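# Lower the held gear onto its shaft and mesh it

## Task

The left hand is holding a gear a little above the top of a shaft. Slide the gear onto that shaft until it is fully seated at the bottom and sits perpendicular to the shaft, with its teeth engaged with the two neighbouring gears. Forcing or wedging it with too much push counts as a failure.

## Robot and tools

Robot: two arms, left_arm and right_arm, each carrying a five-finger hand (a left hand on left_arm, a right hand on right_arm). Bases in the scene frame: left_arm at (+0.006, +0.369, 0) m, right_arm at (-0.050, -0.521, 0) m, both nearly unrotated. Only the left hand matters for the goal; the right arm can stay still.

Frames. Scene frame: origin at table-top height midway between the arms, +z up, +x out over the table, left_arm on the +y side. Reported hand poses, velocities and Hand target are in each arm's own base frame. Fixed cameras and the table use the scene frame. Motion offsets are taken along the axes of that arm's current Hand target. The hand point sits 0.05 m in front of the palm and 0.15 m out from the wrist flange along the fingers: +z runs along straight fingers, +y comes out of the palm, +x crosses the palm (away from the thumb on the right hand, toward the thumb on the left hand). Straight fingers extend 0.06 to 0.07 m past the point. Printed positions can be off by a few centimetres.

Row layout (28 numbers, all in [-1, 1], always both arms): left_arm dx, dy, dz, rx, ry, rz; left hand little, ring, middle, index, thumb_bend, thumb_turn, force_limit, speed; then the same 14 for right_arm. The six pose numbers are an offset, not a pose: they count from the arm's Hand target as it stood when the action (or move) began, along that target's axes; 1.0 equals 0.6 m of travel or 180 degrees, and rx, ry, rz form one rotation vector. All zeros re-requests the current Hand target. The hand numbers are absolute targets: +1 open/straight, -1 closed; thumb_turn -1 puts the thumb opposite the fingers, +1 beside the palm. force_limit maps -1 to about 0 N and +1 to 10 N (15 N for the two thumb motors); speed rises from near 0 at -1 to full at +0.48 and above. To keep a hand unchanged, resend the eight hand numbers of the last row actually run for it; before any has run, use its hand_measured six values plus hand_force_limit and hand_speed. Since the left hand already grips the gear, keep its grip numbers constant so nothing loosens.

Tools.
execute_actions(actions, cameras): actions is a list of actions; each action is a list of 1 to 15 rows, one per 1/30 s step, the last row repeating if fewer than 15. Every row in an action is measured from that action's start target, not from the row before. An empty actions list returns camera images; cameras picks names, ["all"] or [].
move(target, speed, blend, stop_force, zero, blocking, cameras): target is one 28-number row or a list of up to 15 rows, each an offset from the same starting Hand targets. speed is top hand speed in m/s (0.002 to 3.6, default 0.25; rotation capped at twice that in rad/s), one value or one per target. blend in m rounds corners of a list. stop_force in N (3 to 120, shared by both arms) ends an arm's path when the wrist sensor feels that much resistance; zero (default true) re-zeroes it first. blocking=false returns early but cannot be combined with stop_force. The result adds a "move:" line giving the ending (done, off_target, moving, held, fault) and limits (paced = commanded pose clipped, held = steps withheld). Paths do not avoid obstacles.
wait(seconds 0 to 10), stop() to brake a running move, zoom_image(camera, region [x0, y0, x1, y1] in pixels, at most 504 by 504), show_instructions(), zero_wrist_force(arm), finished_scene(scene=1).

Cameras: cam_high, cam_low, cam_left_wrist, cam_right_wrist, each 672x504; wrist images may lag while the arm moves.

Results list per arm end_effector_position (m), end_effector_quat_wxyz, velocities, Hand target, joint positions and torques, hand_measured, hand_stopped_by (moving, target, force, stalled, fault) and hand_load_n (positive when something pushes a finger open; a drop to about 0 means the grip is lost). Wrist force and Wrist torque are in the flange's own axes, plus a line with the peak since the last shown; zeroed at scene start, so the held gear reads as zero. Calls that ran actions also list positions at some steps.

Control notes: each step, commanded orientation is clipped to within 32 degrees of the measured one. The hand often settles short of Hand target; a following command asks for it again, or send the gap as an extra offset. Motion lags commands by roughly 0.09 to 0.22 s and fast moves overshoot.

Cautions: the arms are stiff, so aiming even slightly beyond a hard contact can trigger a fault stop (10 s freeze). Net force near 150 N or wrist torque at 24.3 N m causes one. For seating, descend slowly along the shaft with a small stop_force, keep the gear level, and rotate slightly to let teeth engage rather than pushing. Do not let the gear fall, do not ram fixed parts, keep the arms from touching each other, and avoid long stretched or loaded holds that overheat motors. Ending a push requires commanding the target back past the hand point. Finish only when the gear stays seated without the robot.

Each tool is called after "Request:" in YAML: its name, and indented under it one key for each argument.

Reference images:

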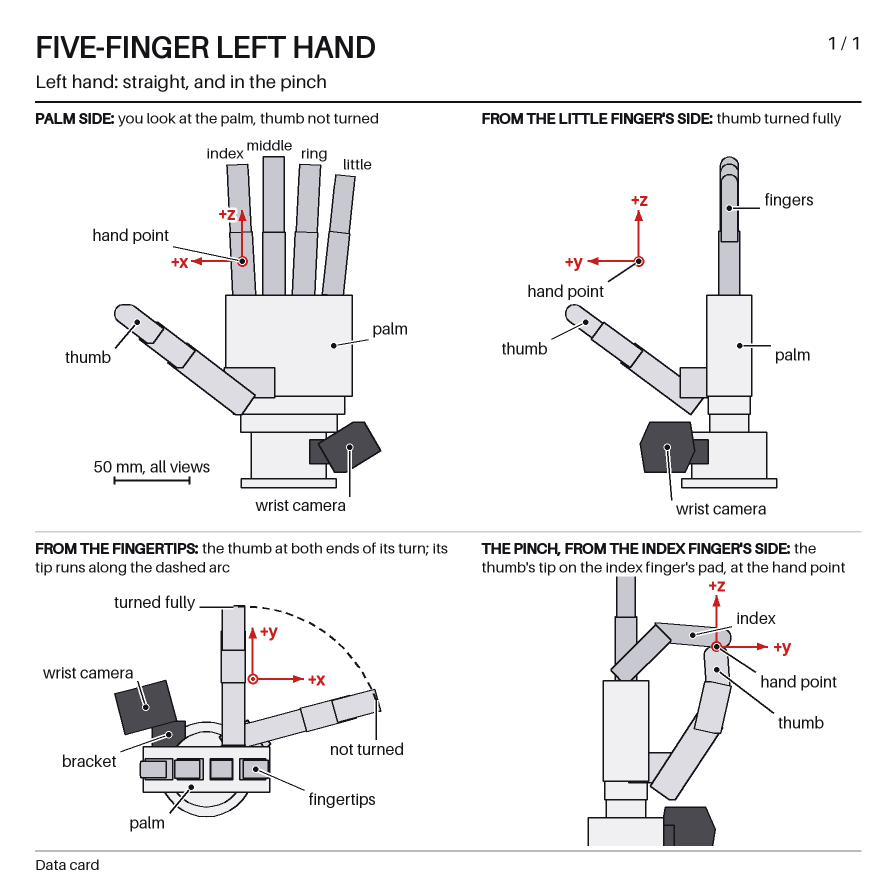

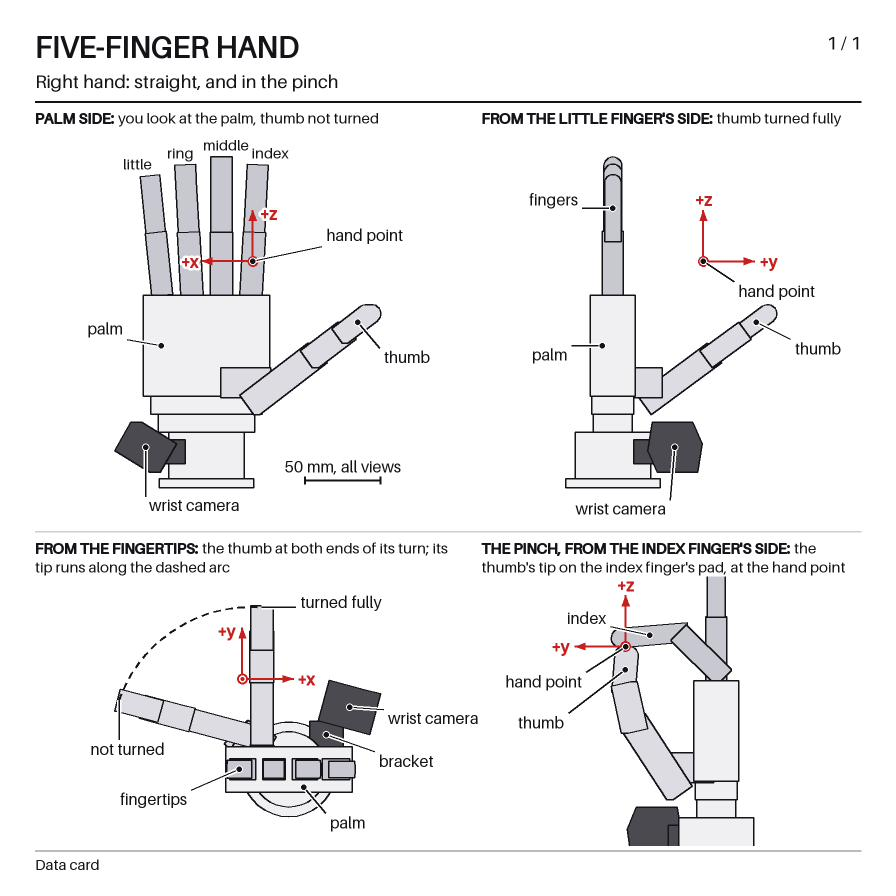

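## Session

Request:
execute_actions:
  actions: []

Scene clock: 0.00 s.
left_arm: end_effector_position=(+0.3954, -0.2273, +0.1633) hand_measured=(-1.000, -1.000, +0.036, +0.032, +0.032, -0.922) hand_load_n=(+0.0, +0.0, +11.0, +10.0, +3.5, +0.0) hand_stopped_by=(target, target, force, force, target, target) hand_force_limit=1.00 hand_speed=-0.90 end_effector_quat_wxyz=(-0.572, +0.786, -0.188, +0.144) | right_arm: end_effector_position=(+0.2703, +0.1221, +0.2094) hand_measured=(+1.000, +1.000, +1.000, +1.000, +1.000, +1.000) hand_load_n=(+0.0, +0.0, +0.0, +0.0, +0.0, +0.0) hand_stopped_by=(target, target, target, target, target, target) hand_force_limit=0.00 hand_speed=-0.80 end_effector_quat_wxyz=(+0.000, +0.000, +1.000, +0.000)
Joint positions: left_arm=[2.426 -1.731 -2.028 -1.584 -3.529 -2.249] | right_arm=[-0.316 -1.723 2.042 1.252 1.571 -1.887]
Joint velocities: within noise
Joint torques (N m): no reading
Wrist force (N): no reading
Wrist torque (N m): no reading
Wrist force, peak (N): no reading
Hand target: left_arm +0.3954, -0.2273, +0.1633; -0.572, +0.786, -0.188, +0.144 | right_arm +0.2703, +0.1221, +0.2094; +0.000, +0.000, +1.000, +0.000

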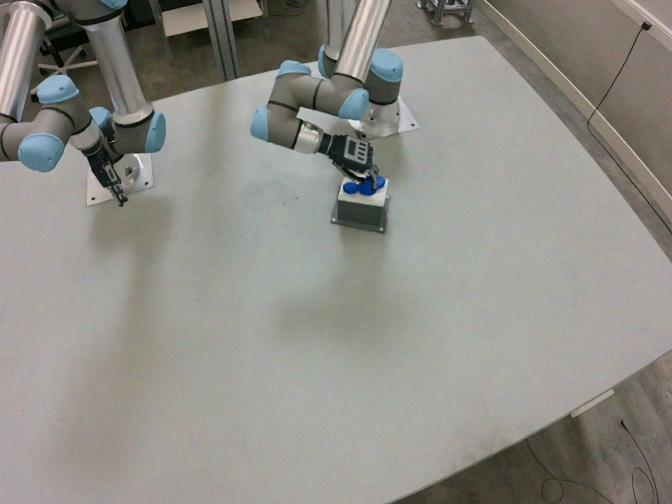

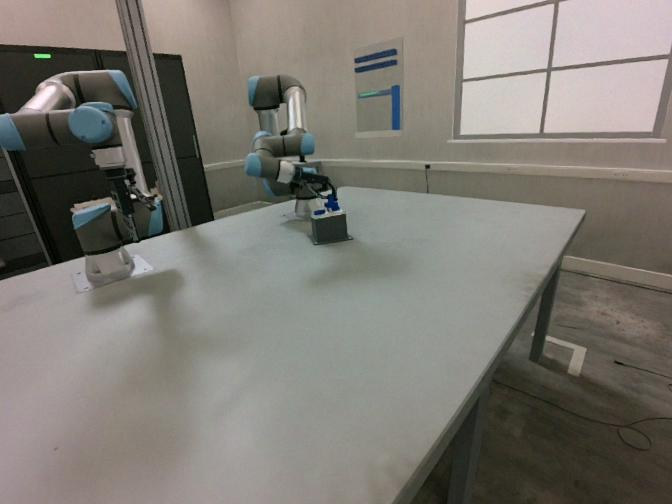

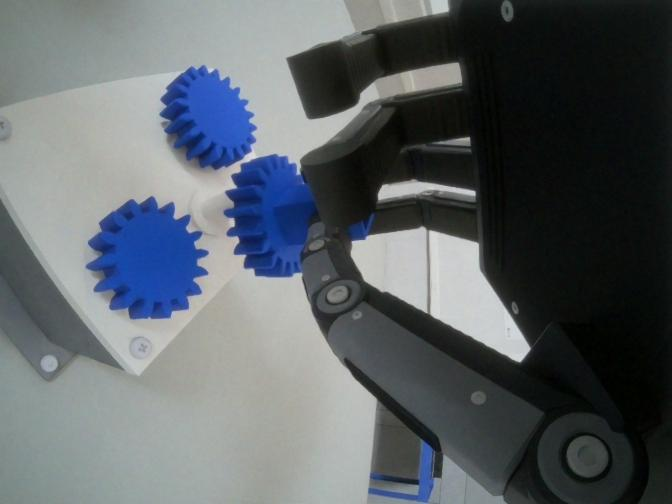

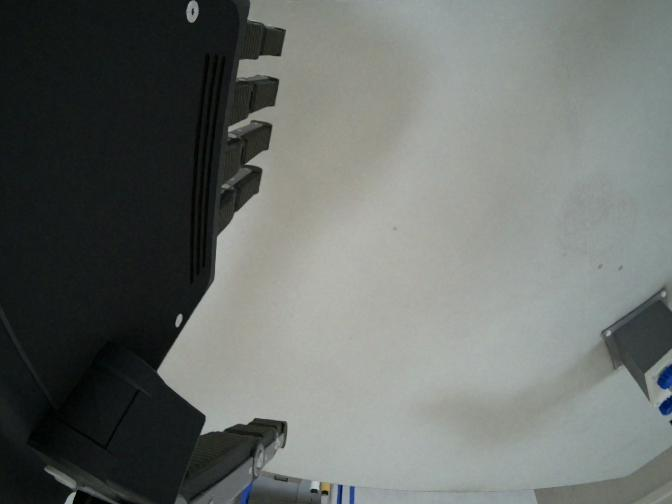

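Request:
zoom_image:
  camera: "cam_left_wrist"
  region: [60, 40, 400, 340]

Request:
zoom_image:
  camera: "cam_high"
  region: [310, 120, 420, 240]

Request:
zoom_image:
  camera: "cam_low"
  region: [270, 160, 370, 250]

Scaled by 1.482 from the camera's 672x504 image, which has a finer 960x720 frame.

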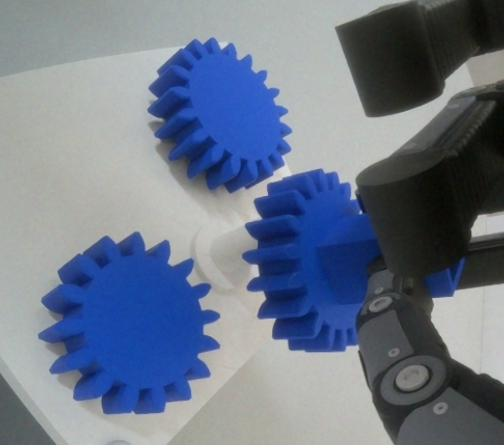

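Scaled by 4.200 from the camera's 672x504 image, which has a finer 960x720 frame.

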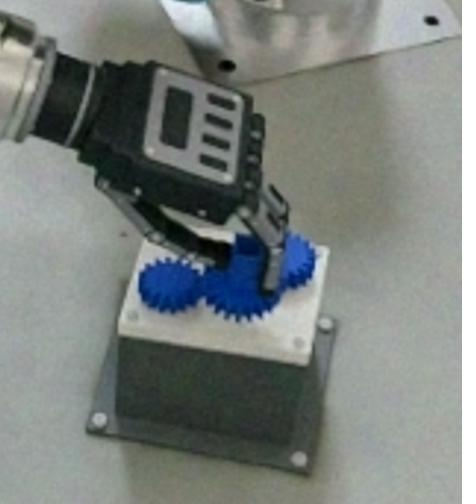

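Scaled by 5.040 from the camera's 672x504 image, which has a finer 960x720 frame.

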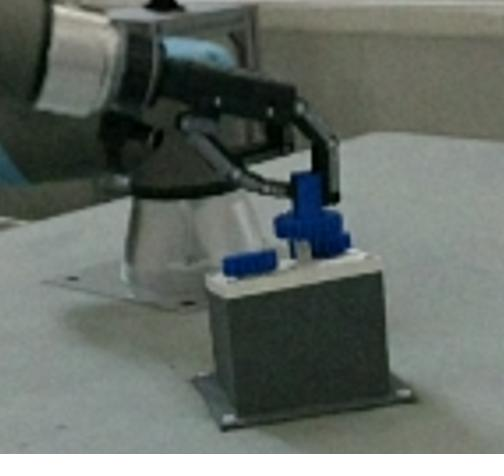

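Request:
zoom_image:
  camera: "cam_left_wrist"
  region: [150, 130, 390, 310]

Request:
zoom_image:
  camera: "cam_left_wrist"
  region: [0, 40, 400, 400]

Request:
zoom_image:
  camera: "cam_high"
  region: [330, 165, 400, 235]

Request:
zoom_image:
  camera: "cam_low"
  region: [300, 185, 360, 250]

Scaled by 2.100 from the camera's 672x504 image, which has a finer 960x720 frame.

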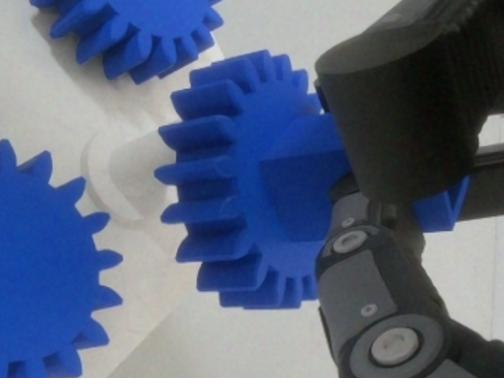

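Scaled by 1.260 from the camera's 672x504 image, which has a finer 960x720 frame.

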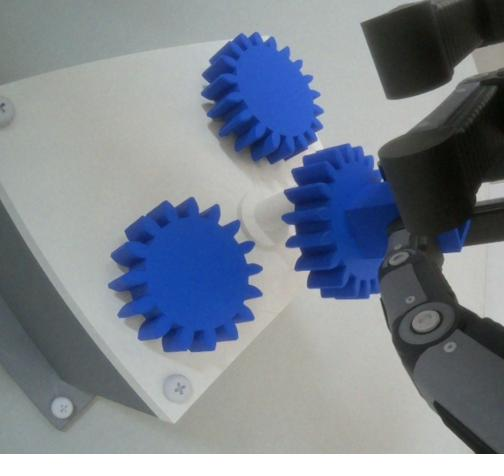

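Scaled by 7.200 from the camera's 672x504 image, which has a finer 960x720 frame.

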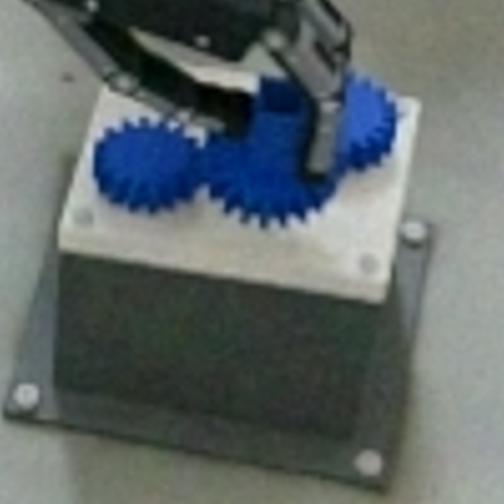

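Scaled by 7.754 from the camera's 672x504 image, which has a finer 960x720 frame.

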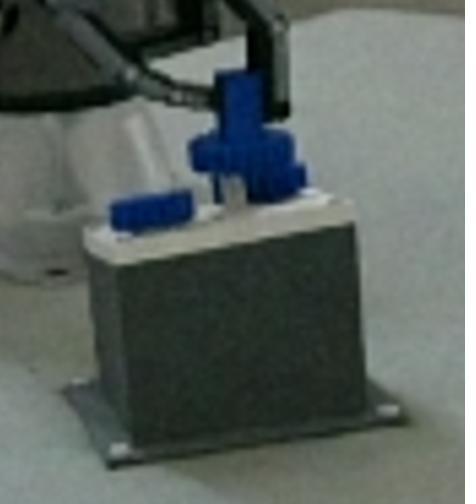

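Request:
zoom_image:
  camera: "cam_high"
  region: [335, 165, 370, 200]

Request:
zoom_image:
  camera: "cam_high"
  region: [360, 165, 395, 200]

Request:
zoom_image:
  camera: "cam_low"
  region: [305, 200, 355, 250]

Request:
zoom_image:
  camera: "cam_left_wrist"
  region: [0, 0, 250, 400]

Scaled by 14.400 from the camera's 672x504 image, which has a finer 960x720 frame.

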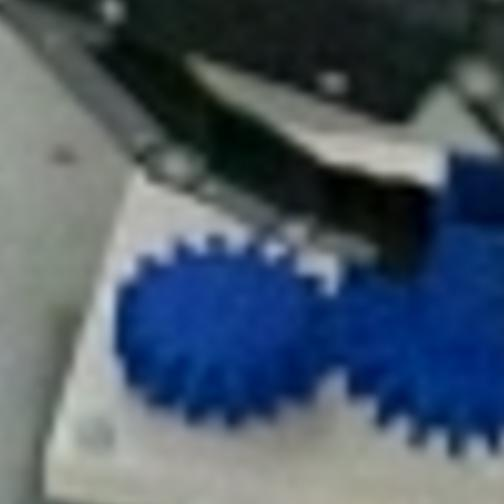

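Scaled by 14.400 from the camera's 672x504 image, which has a finer 960x720 frame.

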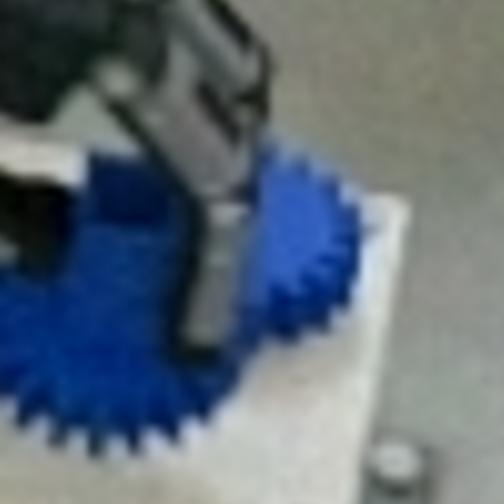

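Scaled by 10.080 from the camera's 672x504 image, which has a finer 960x720 frame.

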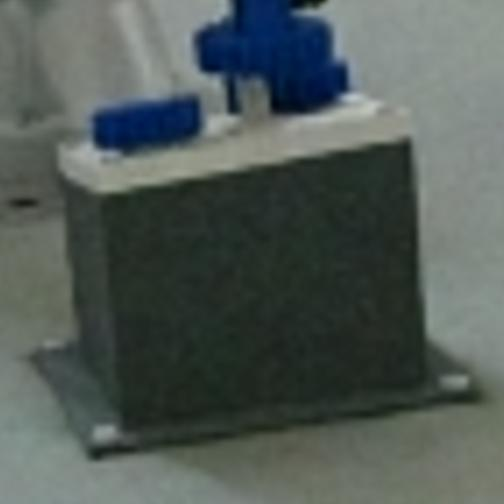

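Scaled by 1.260 from the camera's 672x504 image, which has a finer 960x720 frame.

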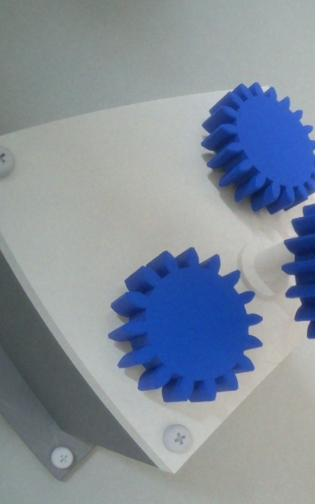

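Request:
zoom_image:
  camera: "cam_left_wrist"
  region: [80, 190, 220, 330]

Request:
zoom_image:
  camera: "cam_left_wrist"
  region: [150, 50, 270, 170]

Request:
zoom_image:
  camera: "cam_left_wrist"
  region: [180, 140, 320, 280]

Scaled by 3.600 from the camera's 672x504 image, which has a finer 960x720 frame.

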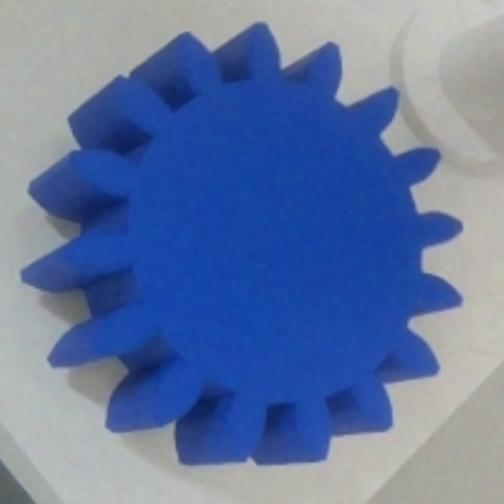

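Scaled by 4.200 from the camera's 672x504 image, which has a finer 960x720 frame.

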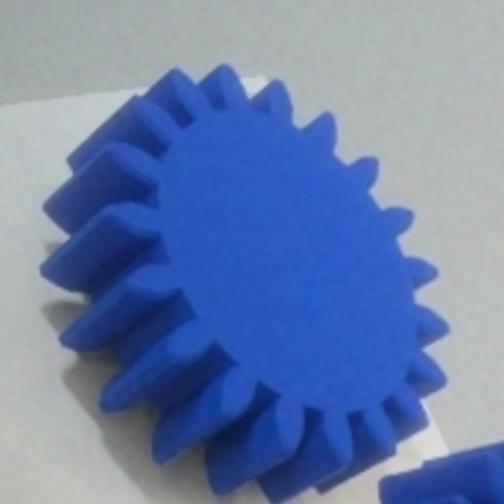

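Scaled by 3.600 from the camera's 672x504 image, which has a finer 960x720 frame.

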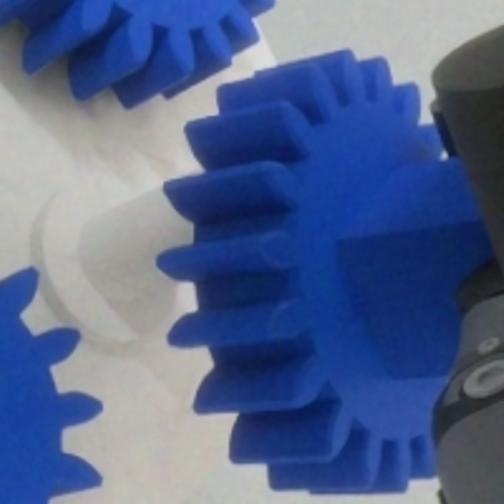

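Request:
zoom_image:
  camera: "cam_left_wrist"
  region: [215, 150, 315, 220]

Request:
zoom_image:
  camera: "cam_left_wrist"
  region: [215, 210, 315, 280]

Request:
zoom_image:
  camera: "cam_left_wrist"
  region: [180, 170, 250, 260]

Scaled by 5.040 from the camera's 672x504 image, which has a finer 960x720 frame.

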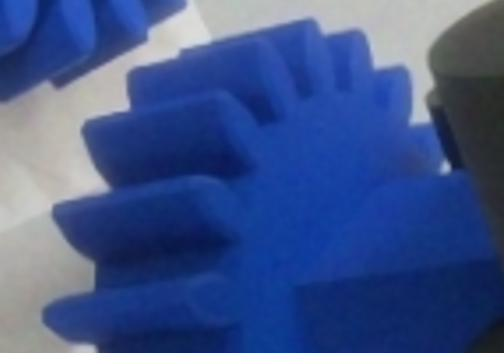

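Scaled by 5.040 from the camera's 672x504 image, which has a finer 960x720 frame.

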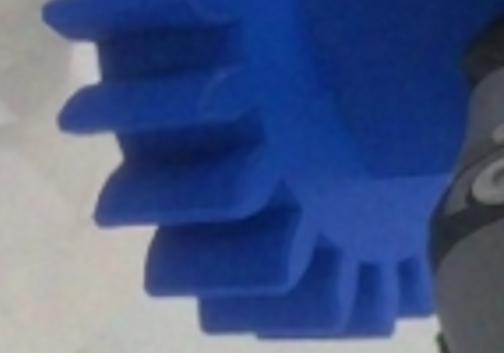

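Scaled by 5.600 from the camera's 672x504 image, which has a finer 960x720 frame.

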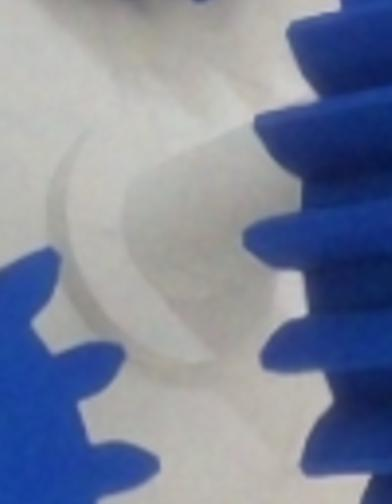

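Request:
move:
  target: [0.001, -0.0794, -0.0255, 0,0,0, -1,-1,0.036,0.032,0.032,-0.922,1.0,-0.9, 0,0,0,0,0,0, 1,1,1,1,1,1,0,-0.8]
  speed: 0.15
  cameras: ["all"]

Scene clock: 11.43 s.
left_arm: end_effector_position=(+0.3955, -0.2274, +0.2134) hand_measured=(-1.000, -1.000, +0.038, +0.034, +0.032, -0.922) hand_load_n=(+0.0, +0.0, +10.0, +9.0, +3.0, +0.0) hand_stopped_by=(target, target, force, target, target, target) hand_force_limit=1.00 hand_speed=-0.90 end_effector_quat_wxyz=(-0.572, +0.786, -0.187, +0.144) | right_arm: end_effector_position=(+0.2703, +0.1221, +0.2094) hand_measured=(+1.000, +1.000, +1.000, +1.000, +1.000, +1.000) hand_load_n=(+0.0, +0.0, +0.0, +0.0, +0.0, +0.0) hand_stopped_by=(target, target, target, target, target, target) hand_force_limit=0.00 hand_speed=-0.80 end_effector_quat_wxyz=(+0.000, +0.000, +1.000, +0.000)
Joint positions: left_arm=[2.426 -1.664 -1.956 -1.722 -3.528 -2.249] | right_arm=[-0.316 -1.723 2.042 1.252 1.571 -1.887]
Joint torques (N m): left_arm=[-9.41 18.01 14.8 1.07 -0.96 1.34] | right_arm=[0.45 -10.56 -19.74 2.2 -0.26 0.22]
Wrist force (N): left_arm=[0.1 -0.2 0.1] | right_arm=[0.3 -0.1 0.1]
Wrist torque (N m): left_arm=[-0.04 0.00 0.11] | right_arm=[-0.03 -0.05 0.02]
Wrist force, peak (N): left_arm=[0.3 -1.7 -0.1] | right_arm=[0.4 -0.1 0.2]
Hand target: left_arm +0.3954, -0.2274, +0.2133; -0.572, +0.786, -0.188, +0.144 | right_arm +0.2703, +0.1221, +0.2094; +0.000, +0.000, +1.000, +0.000
Off the commanded pose: left_arm 0.000 m, 0 deg | right_arm 0.000 m, 0 deg.
move: done
camera_calibration:
cam_left_wrist: T_world_to_cam=[[0.359472, 0.11962, 0.925457, -0.309639], [0.453738, -0.889022, -0.0613327, -0.368836], [0.815415, 0.441962, -0.373855, -0.0266001], [0, 0, 0, 1]] pos_world=[0.300352, -0.279108, 0.253991]

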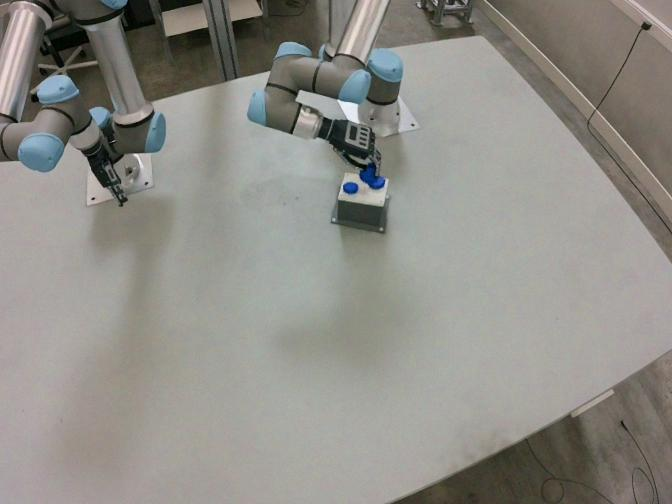

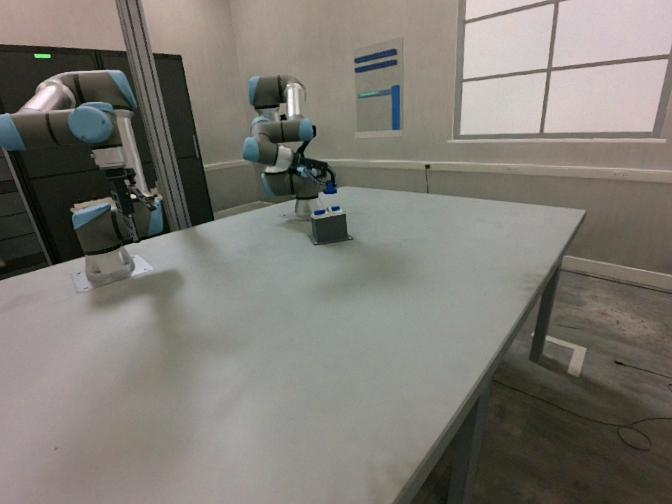

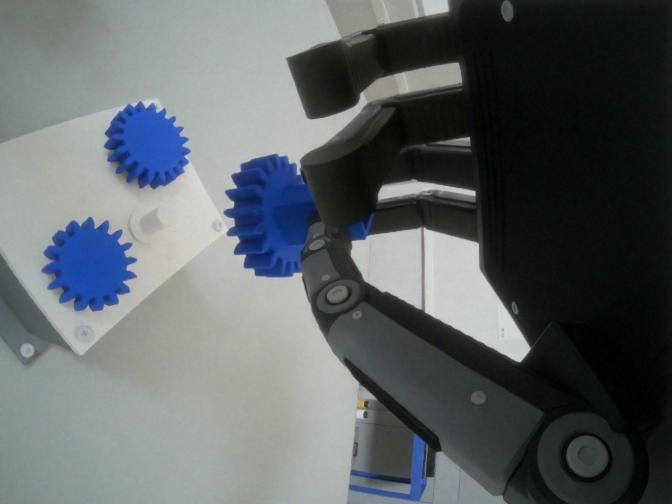

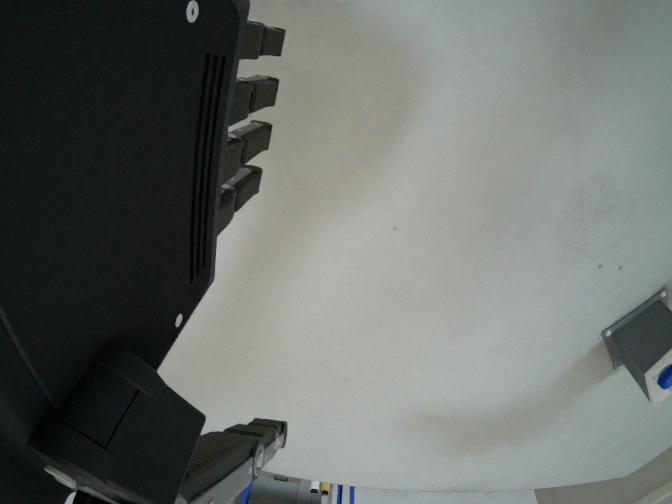

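Request:
zoom_image:
  camera: "cam_left_wrist"
  region: [115, 185, 195, 265]

Request:
zoom_image:
  camera: "cam_left_wrist"
  region: [30, 200, 150, 360]

Request:
zoom_image:
  camera: "cam_left_wrist"
  region: [90, 85, 240, 235]

Request:
zoom_image:
  camera: "cam_left_wrist"
  region: [0, 80, 240, 380]

Request:
zoom_image:
  camera: "cam_high"
  region: [330, 145, 400, 215]

Request:
zoom_image:
  camera: "cam_low"
  region: [300, 170, 360, 250]

Scaled by 6.300 from the camera's 672x504 image, which has a finer 960x720 frame.

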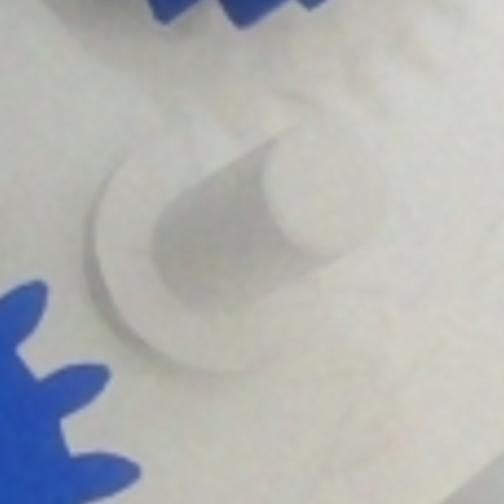

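Scaled by 3.150 from the camera's 672x504 image, which has a finer 960x720 frame.

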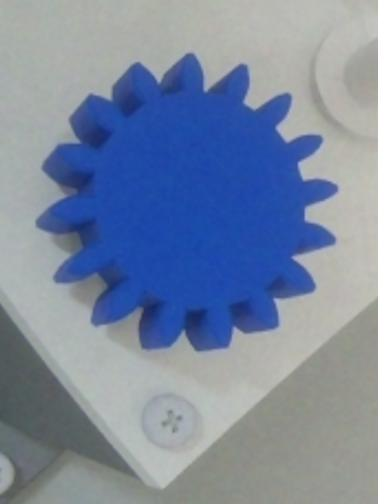

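Scaled by 3.360 from the camera's 672x504 image, which has a finer 960x720 frame.

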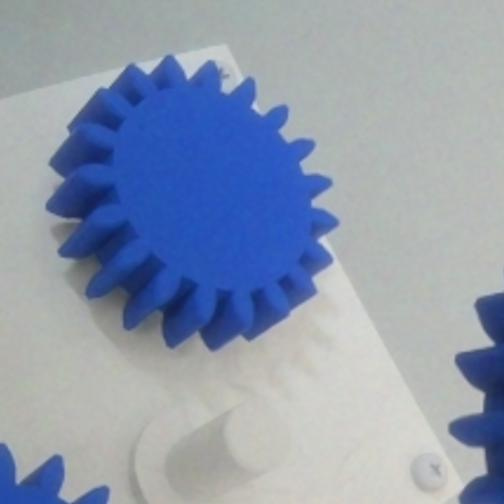

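Scaled by 1.680 from the camera's 672x504 image, which has a finer 960x720 frame.

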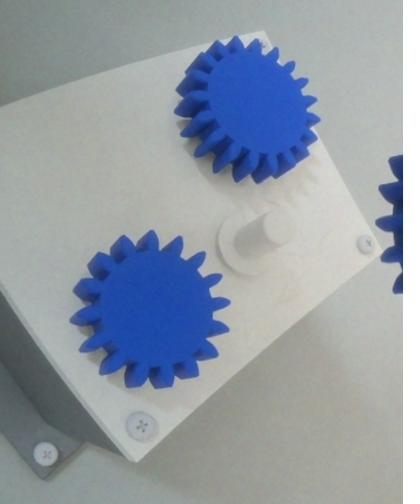

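Scaled by 7.200 from the camera's 672x504 image, which has a finer 960x720 frame.

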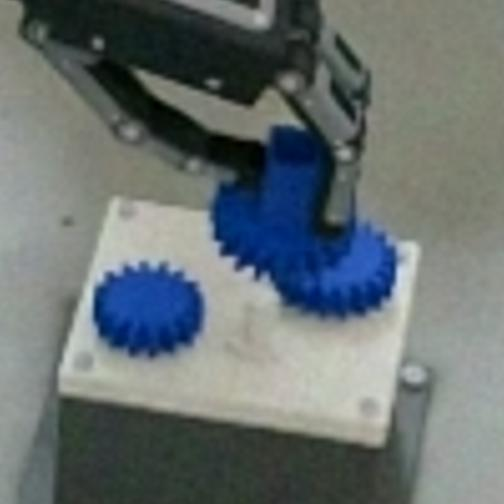

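Scaled by 6.300 from the camera's 672x504 image, which has a finer 960x720 frame.

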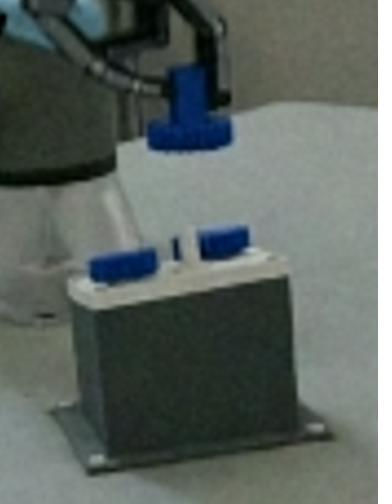

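Request:
zoom_image:
  camera: "cam_left_wrist"
  region: [215, 145, 275, 205]

Request:
zoom_image:
  camera: "cam_left_wrist"
  region: [260, 145, 320, 205]

Request:
zoom_image:
  camera: "cam_left_wrist"
  region: [215, 190, 275, 250]

Request:
zoom_image:
  camera: "cam_left_wrist"
  region: [225, 225, 285, 285]

Request:
zoom_image:
  camera: "cam_left_wrist"
  region: [260, 225, 320, 285]

Request:
zoom_image:
  camera: "cam_left_wrist"
  region: [260, 160, 380, 280]

Scaled by 8.400 from the camera's 672x504 image, which has a finer 960x720 frame.

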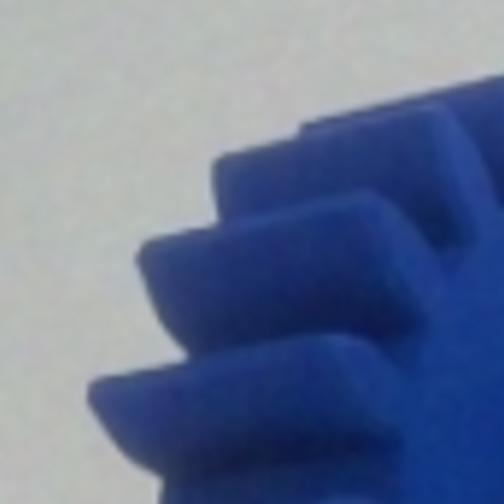

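Scaled by 8.400 from the camera's 672x504 image, which has a finer 960x720 frame.

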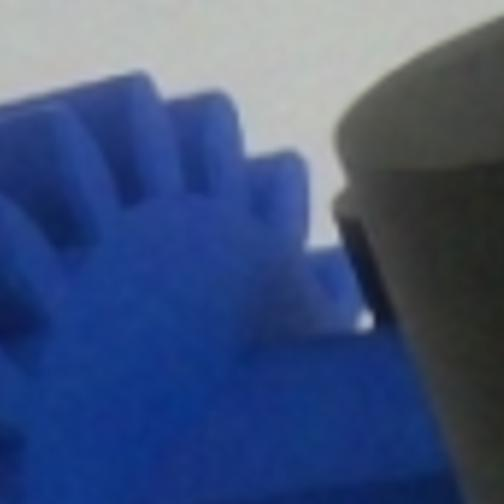

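Scaled by 8.400 from the camera's 672x504 image, which has a finer 960x720 frame.

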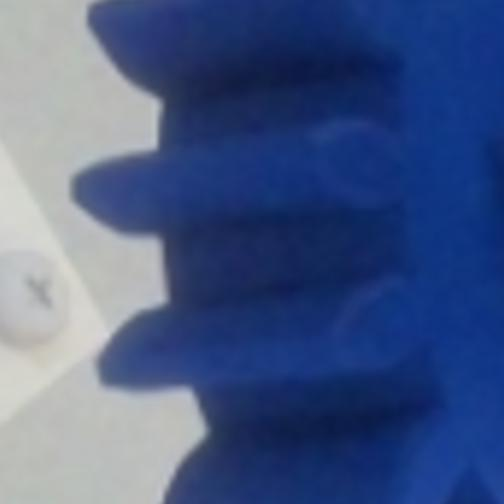

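Scaled by 8.400 from the camera's 672x504 image, which has a finer 960x720 frame.

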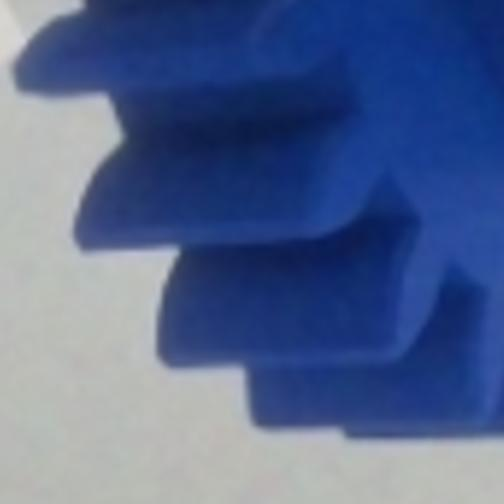

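Scaled by 8.400 from the camera's 672x504 image, which has a finer 960x720 frame.

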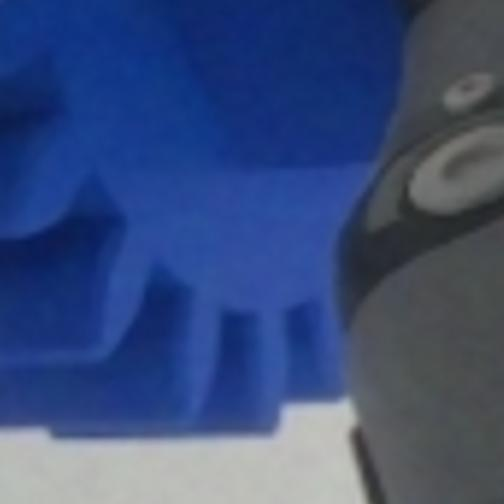

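Scaled by 4.200 from the camera's 672x504 image, which has a finer 960x720 frame.

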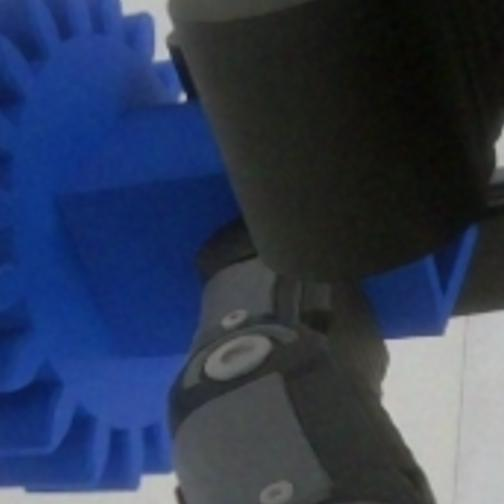

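Request:
move:
  target: [-0.0890, 0.0245, 0.0733, 0.0064, 0.0163, -0.0452, -1,-1,0.036,0.032,0.032,-0.922,1.0,-0.9, 0,0,0,0,0,0, 1,1,1,1,1,1,0,-0.8]
  speed: 0.15
  cameras: ["all"]

Scene clock: 34.70 s.
left_arm: end_effector_position=(+0.3655, -0.1698, +0.1854) hand_measured=(-1.000, -1.000, +0.038, +0.034, +0.032, -0.922) hand_load_n=(+0.0, +0.0, +10.0, +9.0, +3.5, +0.0) hand_stopped_by=(target, target, force, target, target, target) hand_force_limit=1.00 hand_speed=-0.90 end_effector_quat_wxyz=(-0.563, +0.787, -0.144, +0.206) | right_arm: end_effector_position=(+0.2703, +0.1221, +0.2094) hand_measured=(+1.000, +1.000, +1.000, +1.000, +1.000, +1.000) hand_load_n=(+0.0, +0.0, +0.0, +0.0, +0.0, +0.0) hand_stopped_by=(target, target, target, target, target, target) hand_force_limit=0.00 hand_speed=-0.80 end_effector_quat_wxyz=(+0.000, +0.000, +1.000, +0.000)
Joint positions: left_arm=[2.469 -1.524 -2.264 -1.371 -3.459 -2.207] | right_arm=[-0.316 -1.723 2.042 1.252 1.571 -1.887]
Joint torques (N m): left_arm=[-13.5 3.29 9.05 3.48 -0.59 -0.07] | right_arm=[1.89 -11.46 -19.65 2.32 -0.32 0.01]
Wrist force (N): left_arm=[-0.1 -0.6 0.2] | right_arm=[0.2 -0.2 0.0]
Wrist torque (N m): left_arm=[-0.08 0.05 0.09] | right_arm=[-0.04 -0.03 0.00]
Wrist force, peak (N): left_arm=[-1.5 -0.2 1.0] | right_arm=[0.4 -0.4 0.1]
Hand target: left_arm +0.3654, -0.1698, +0.1853; -0.563, +0.787, -0.145, +0.206 | right_arm +0.2703, +0.1221, +0.2094; +0.000, +0.000, +1.000, +0.000
Off the commanded pose: left_arm 0.000 m, 0 deg | right_arm 0.000 m, 0 deg.
move: done
camera_calibration:
cam_left_wrist: T_world_to_cam=[[0.225058, 0.166608, 0.959995, -0.229169], [0.449942, -0.891698, 0.049272, -0.325359], [0.864235, 0.420853, -0.275647, -0.0777084], [0, 0, 0, 1]] pos_world=[0.265127, -0.219237, 0.214612]

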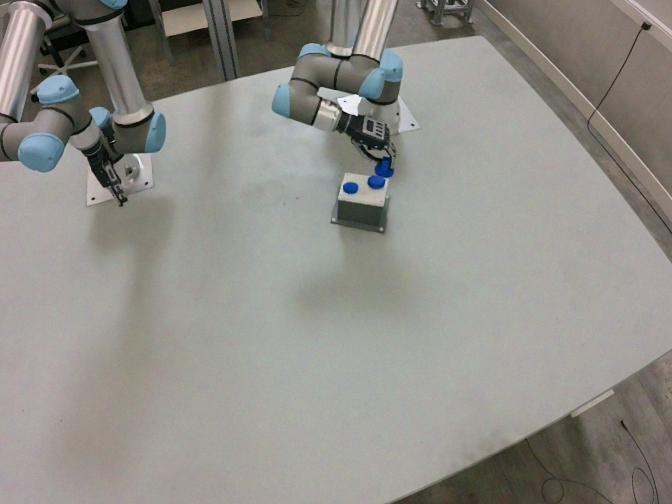

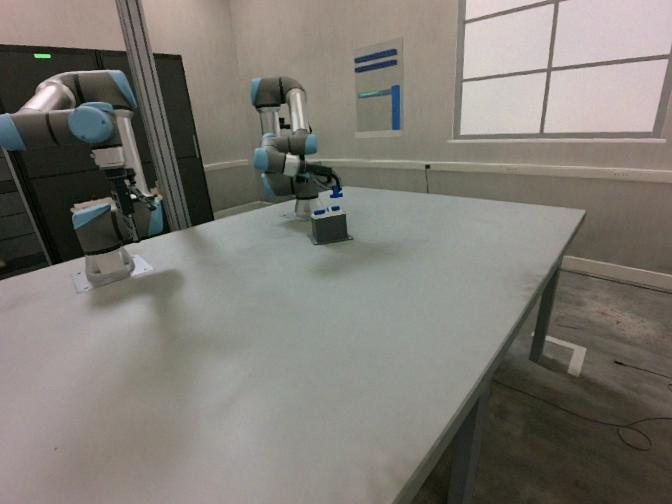

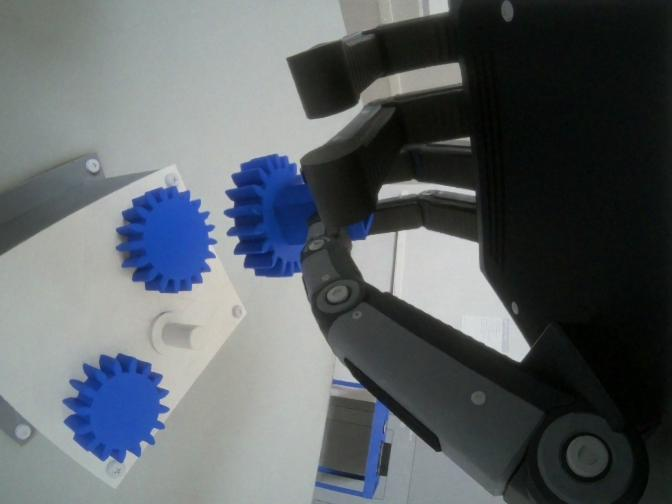

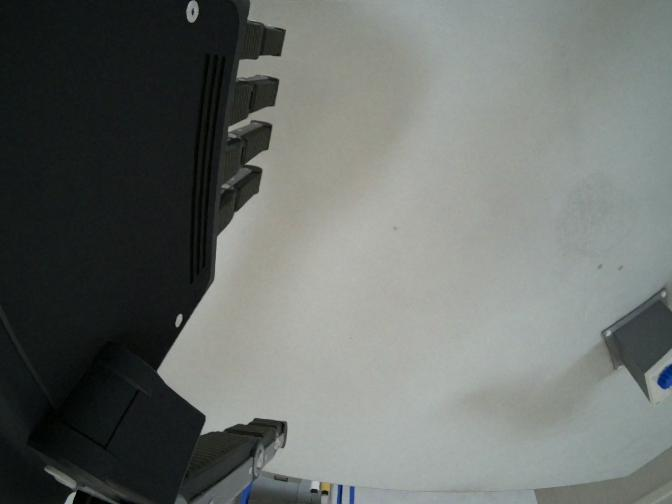

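Request:
zoom_image:
  camera: "cam_left_wrist"
  region: [110, 180, 225, 295]

Request:
zoom_image:
  camera: "cam_left_wrist"
  region: [55, 345, 175, 465]

Request:
zoom_image:
  camera: "cam_left_wrist"
  region: [145, 300, 215, 370]

Request:
zoom_image:
  camera: "cam_left_wrist"
  region: [0, 140, 250, 500]

Request:
zoom_image:
  camera: "cam_high"
  region: [330, 145, 400, 215]

Request:
zoom_image:
  camera: "cam_low"
  region: [300, 175, 360, 250]

Scaled by 4.383 from the camera's 672x504 image, which has a finer 960x720 frame.

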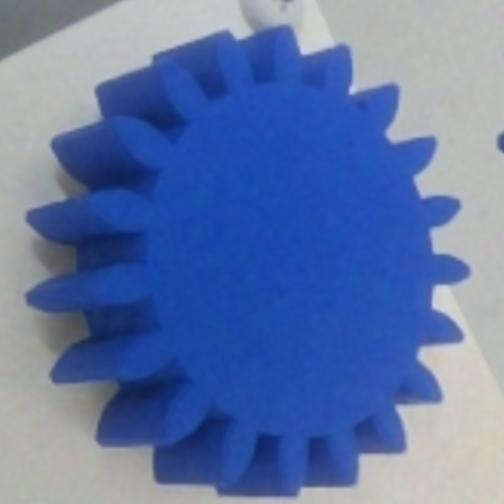

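Scaled by 4.200 from the camera's 672x504 image, which has a finer 960x720 frame.

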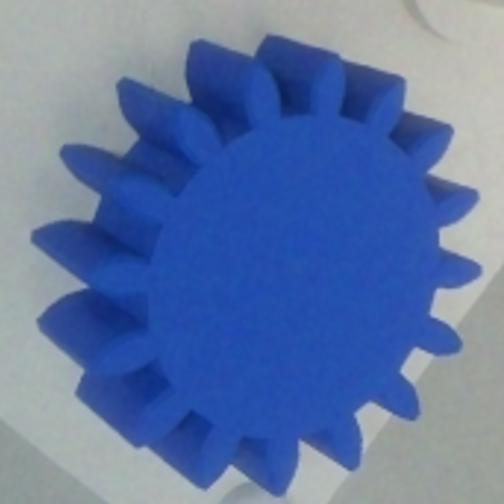

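Scaled by 7.200 from the camera's 672x504 image, which has a finer 960x720 frame.

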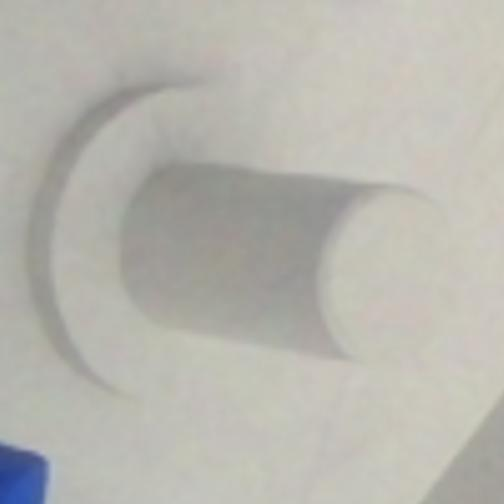

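Scaled by 1.400 from the camera's 672x504 image, which has a finer 960x720 frame.

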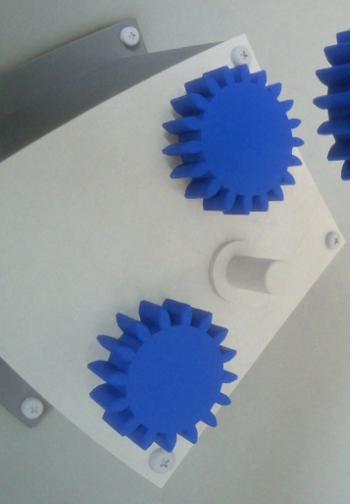

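Scaled by 7.200 from the camera's 672x504 image, which has a finer 960x720 frame.

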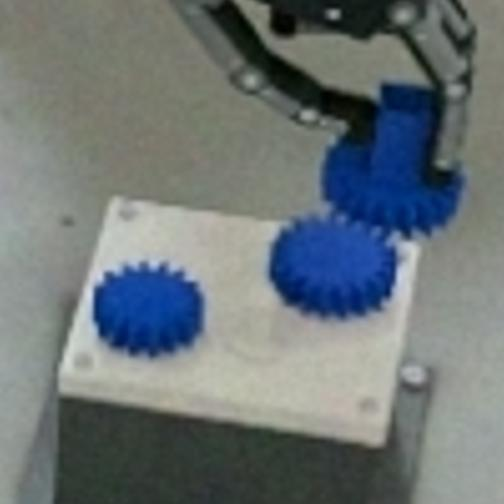

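Scaled by 6.720 from the camera's 672x504 image, which has a finer 960x720 frame.

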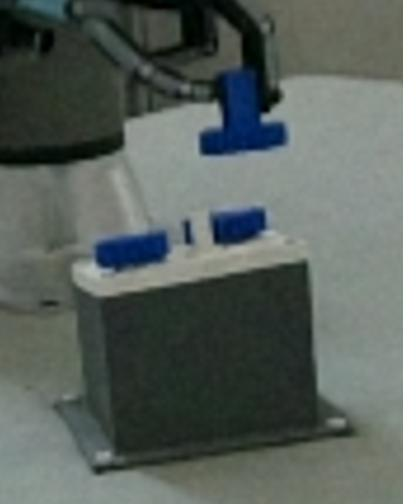

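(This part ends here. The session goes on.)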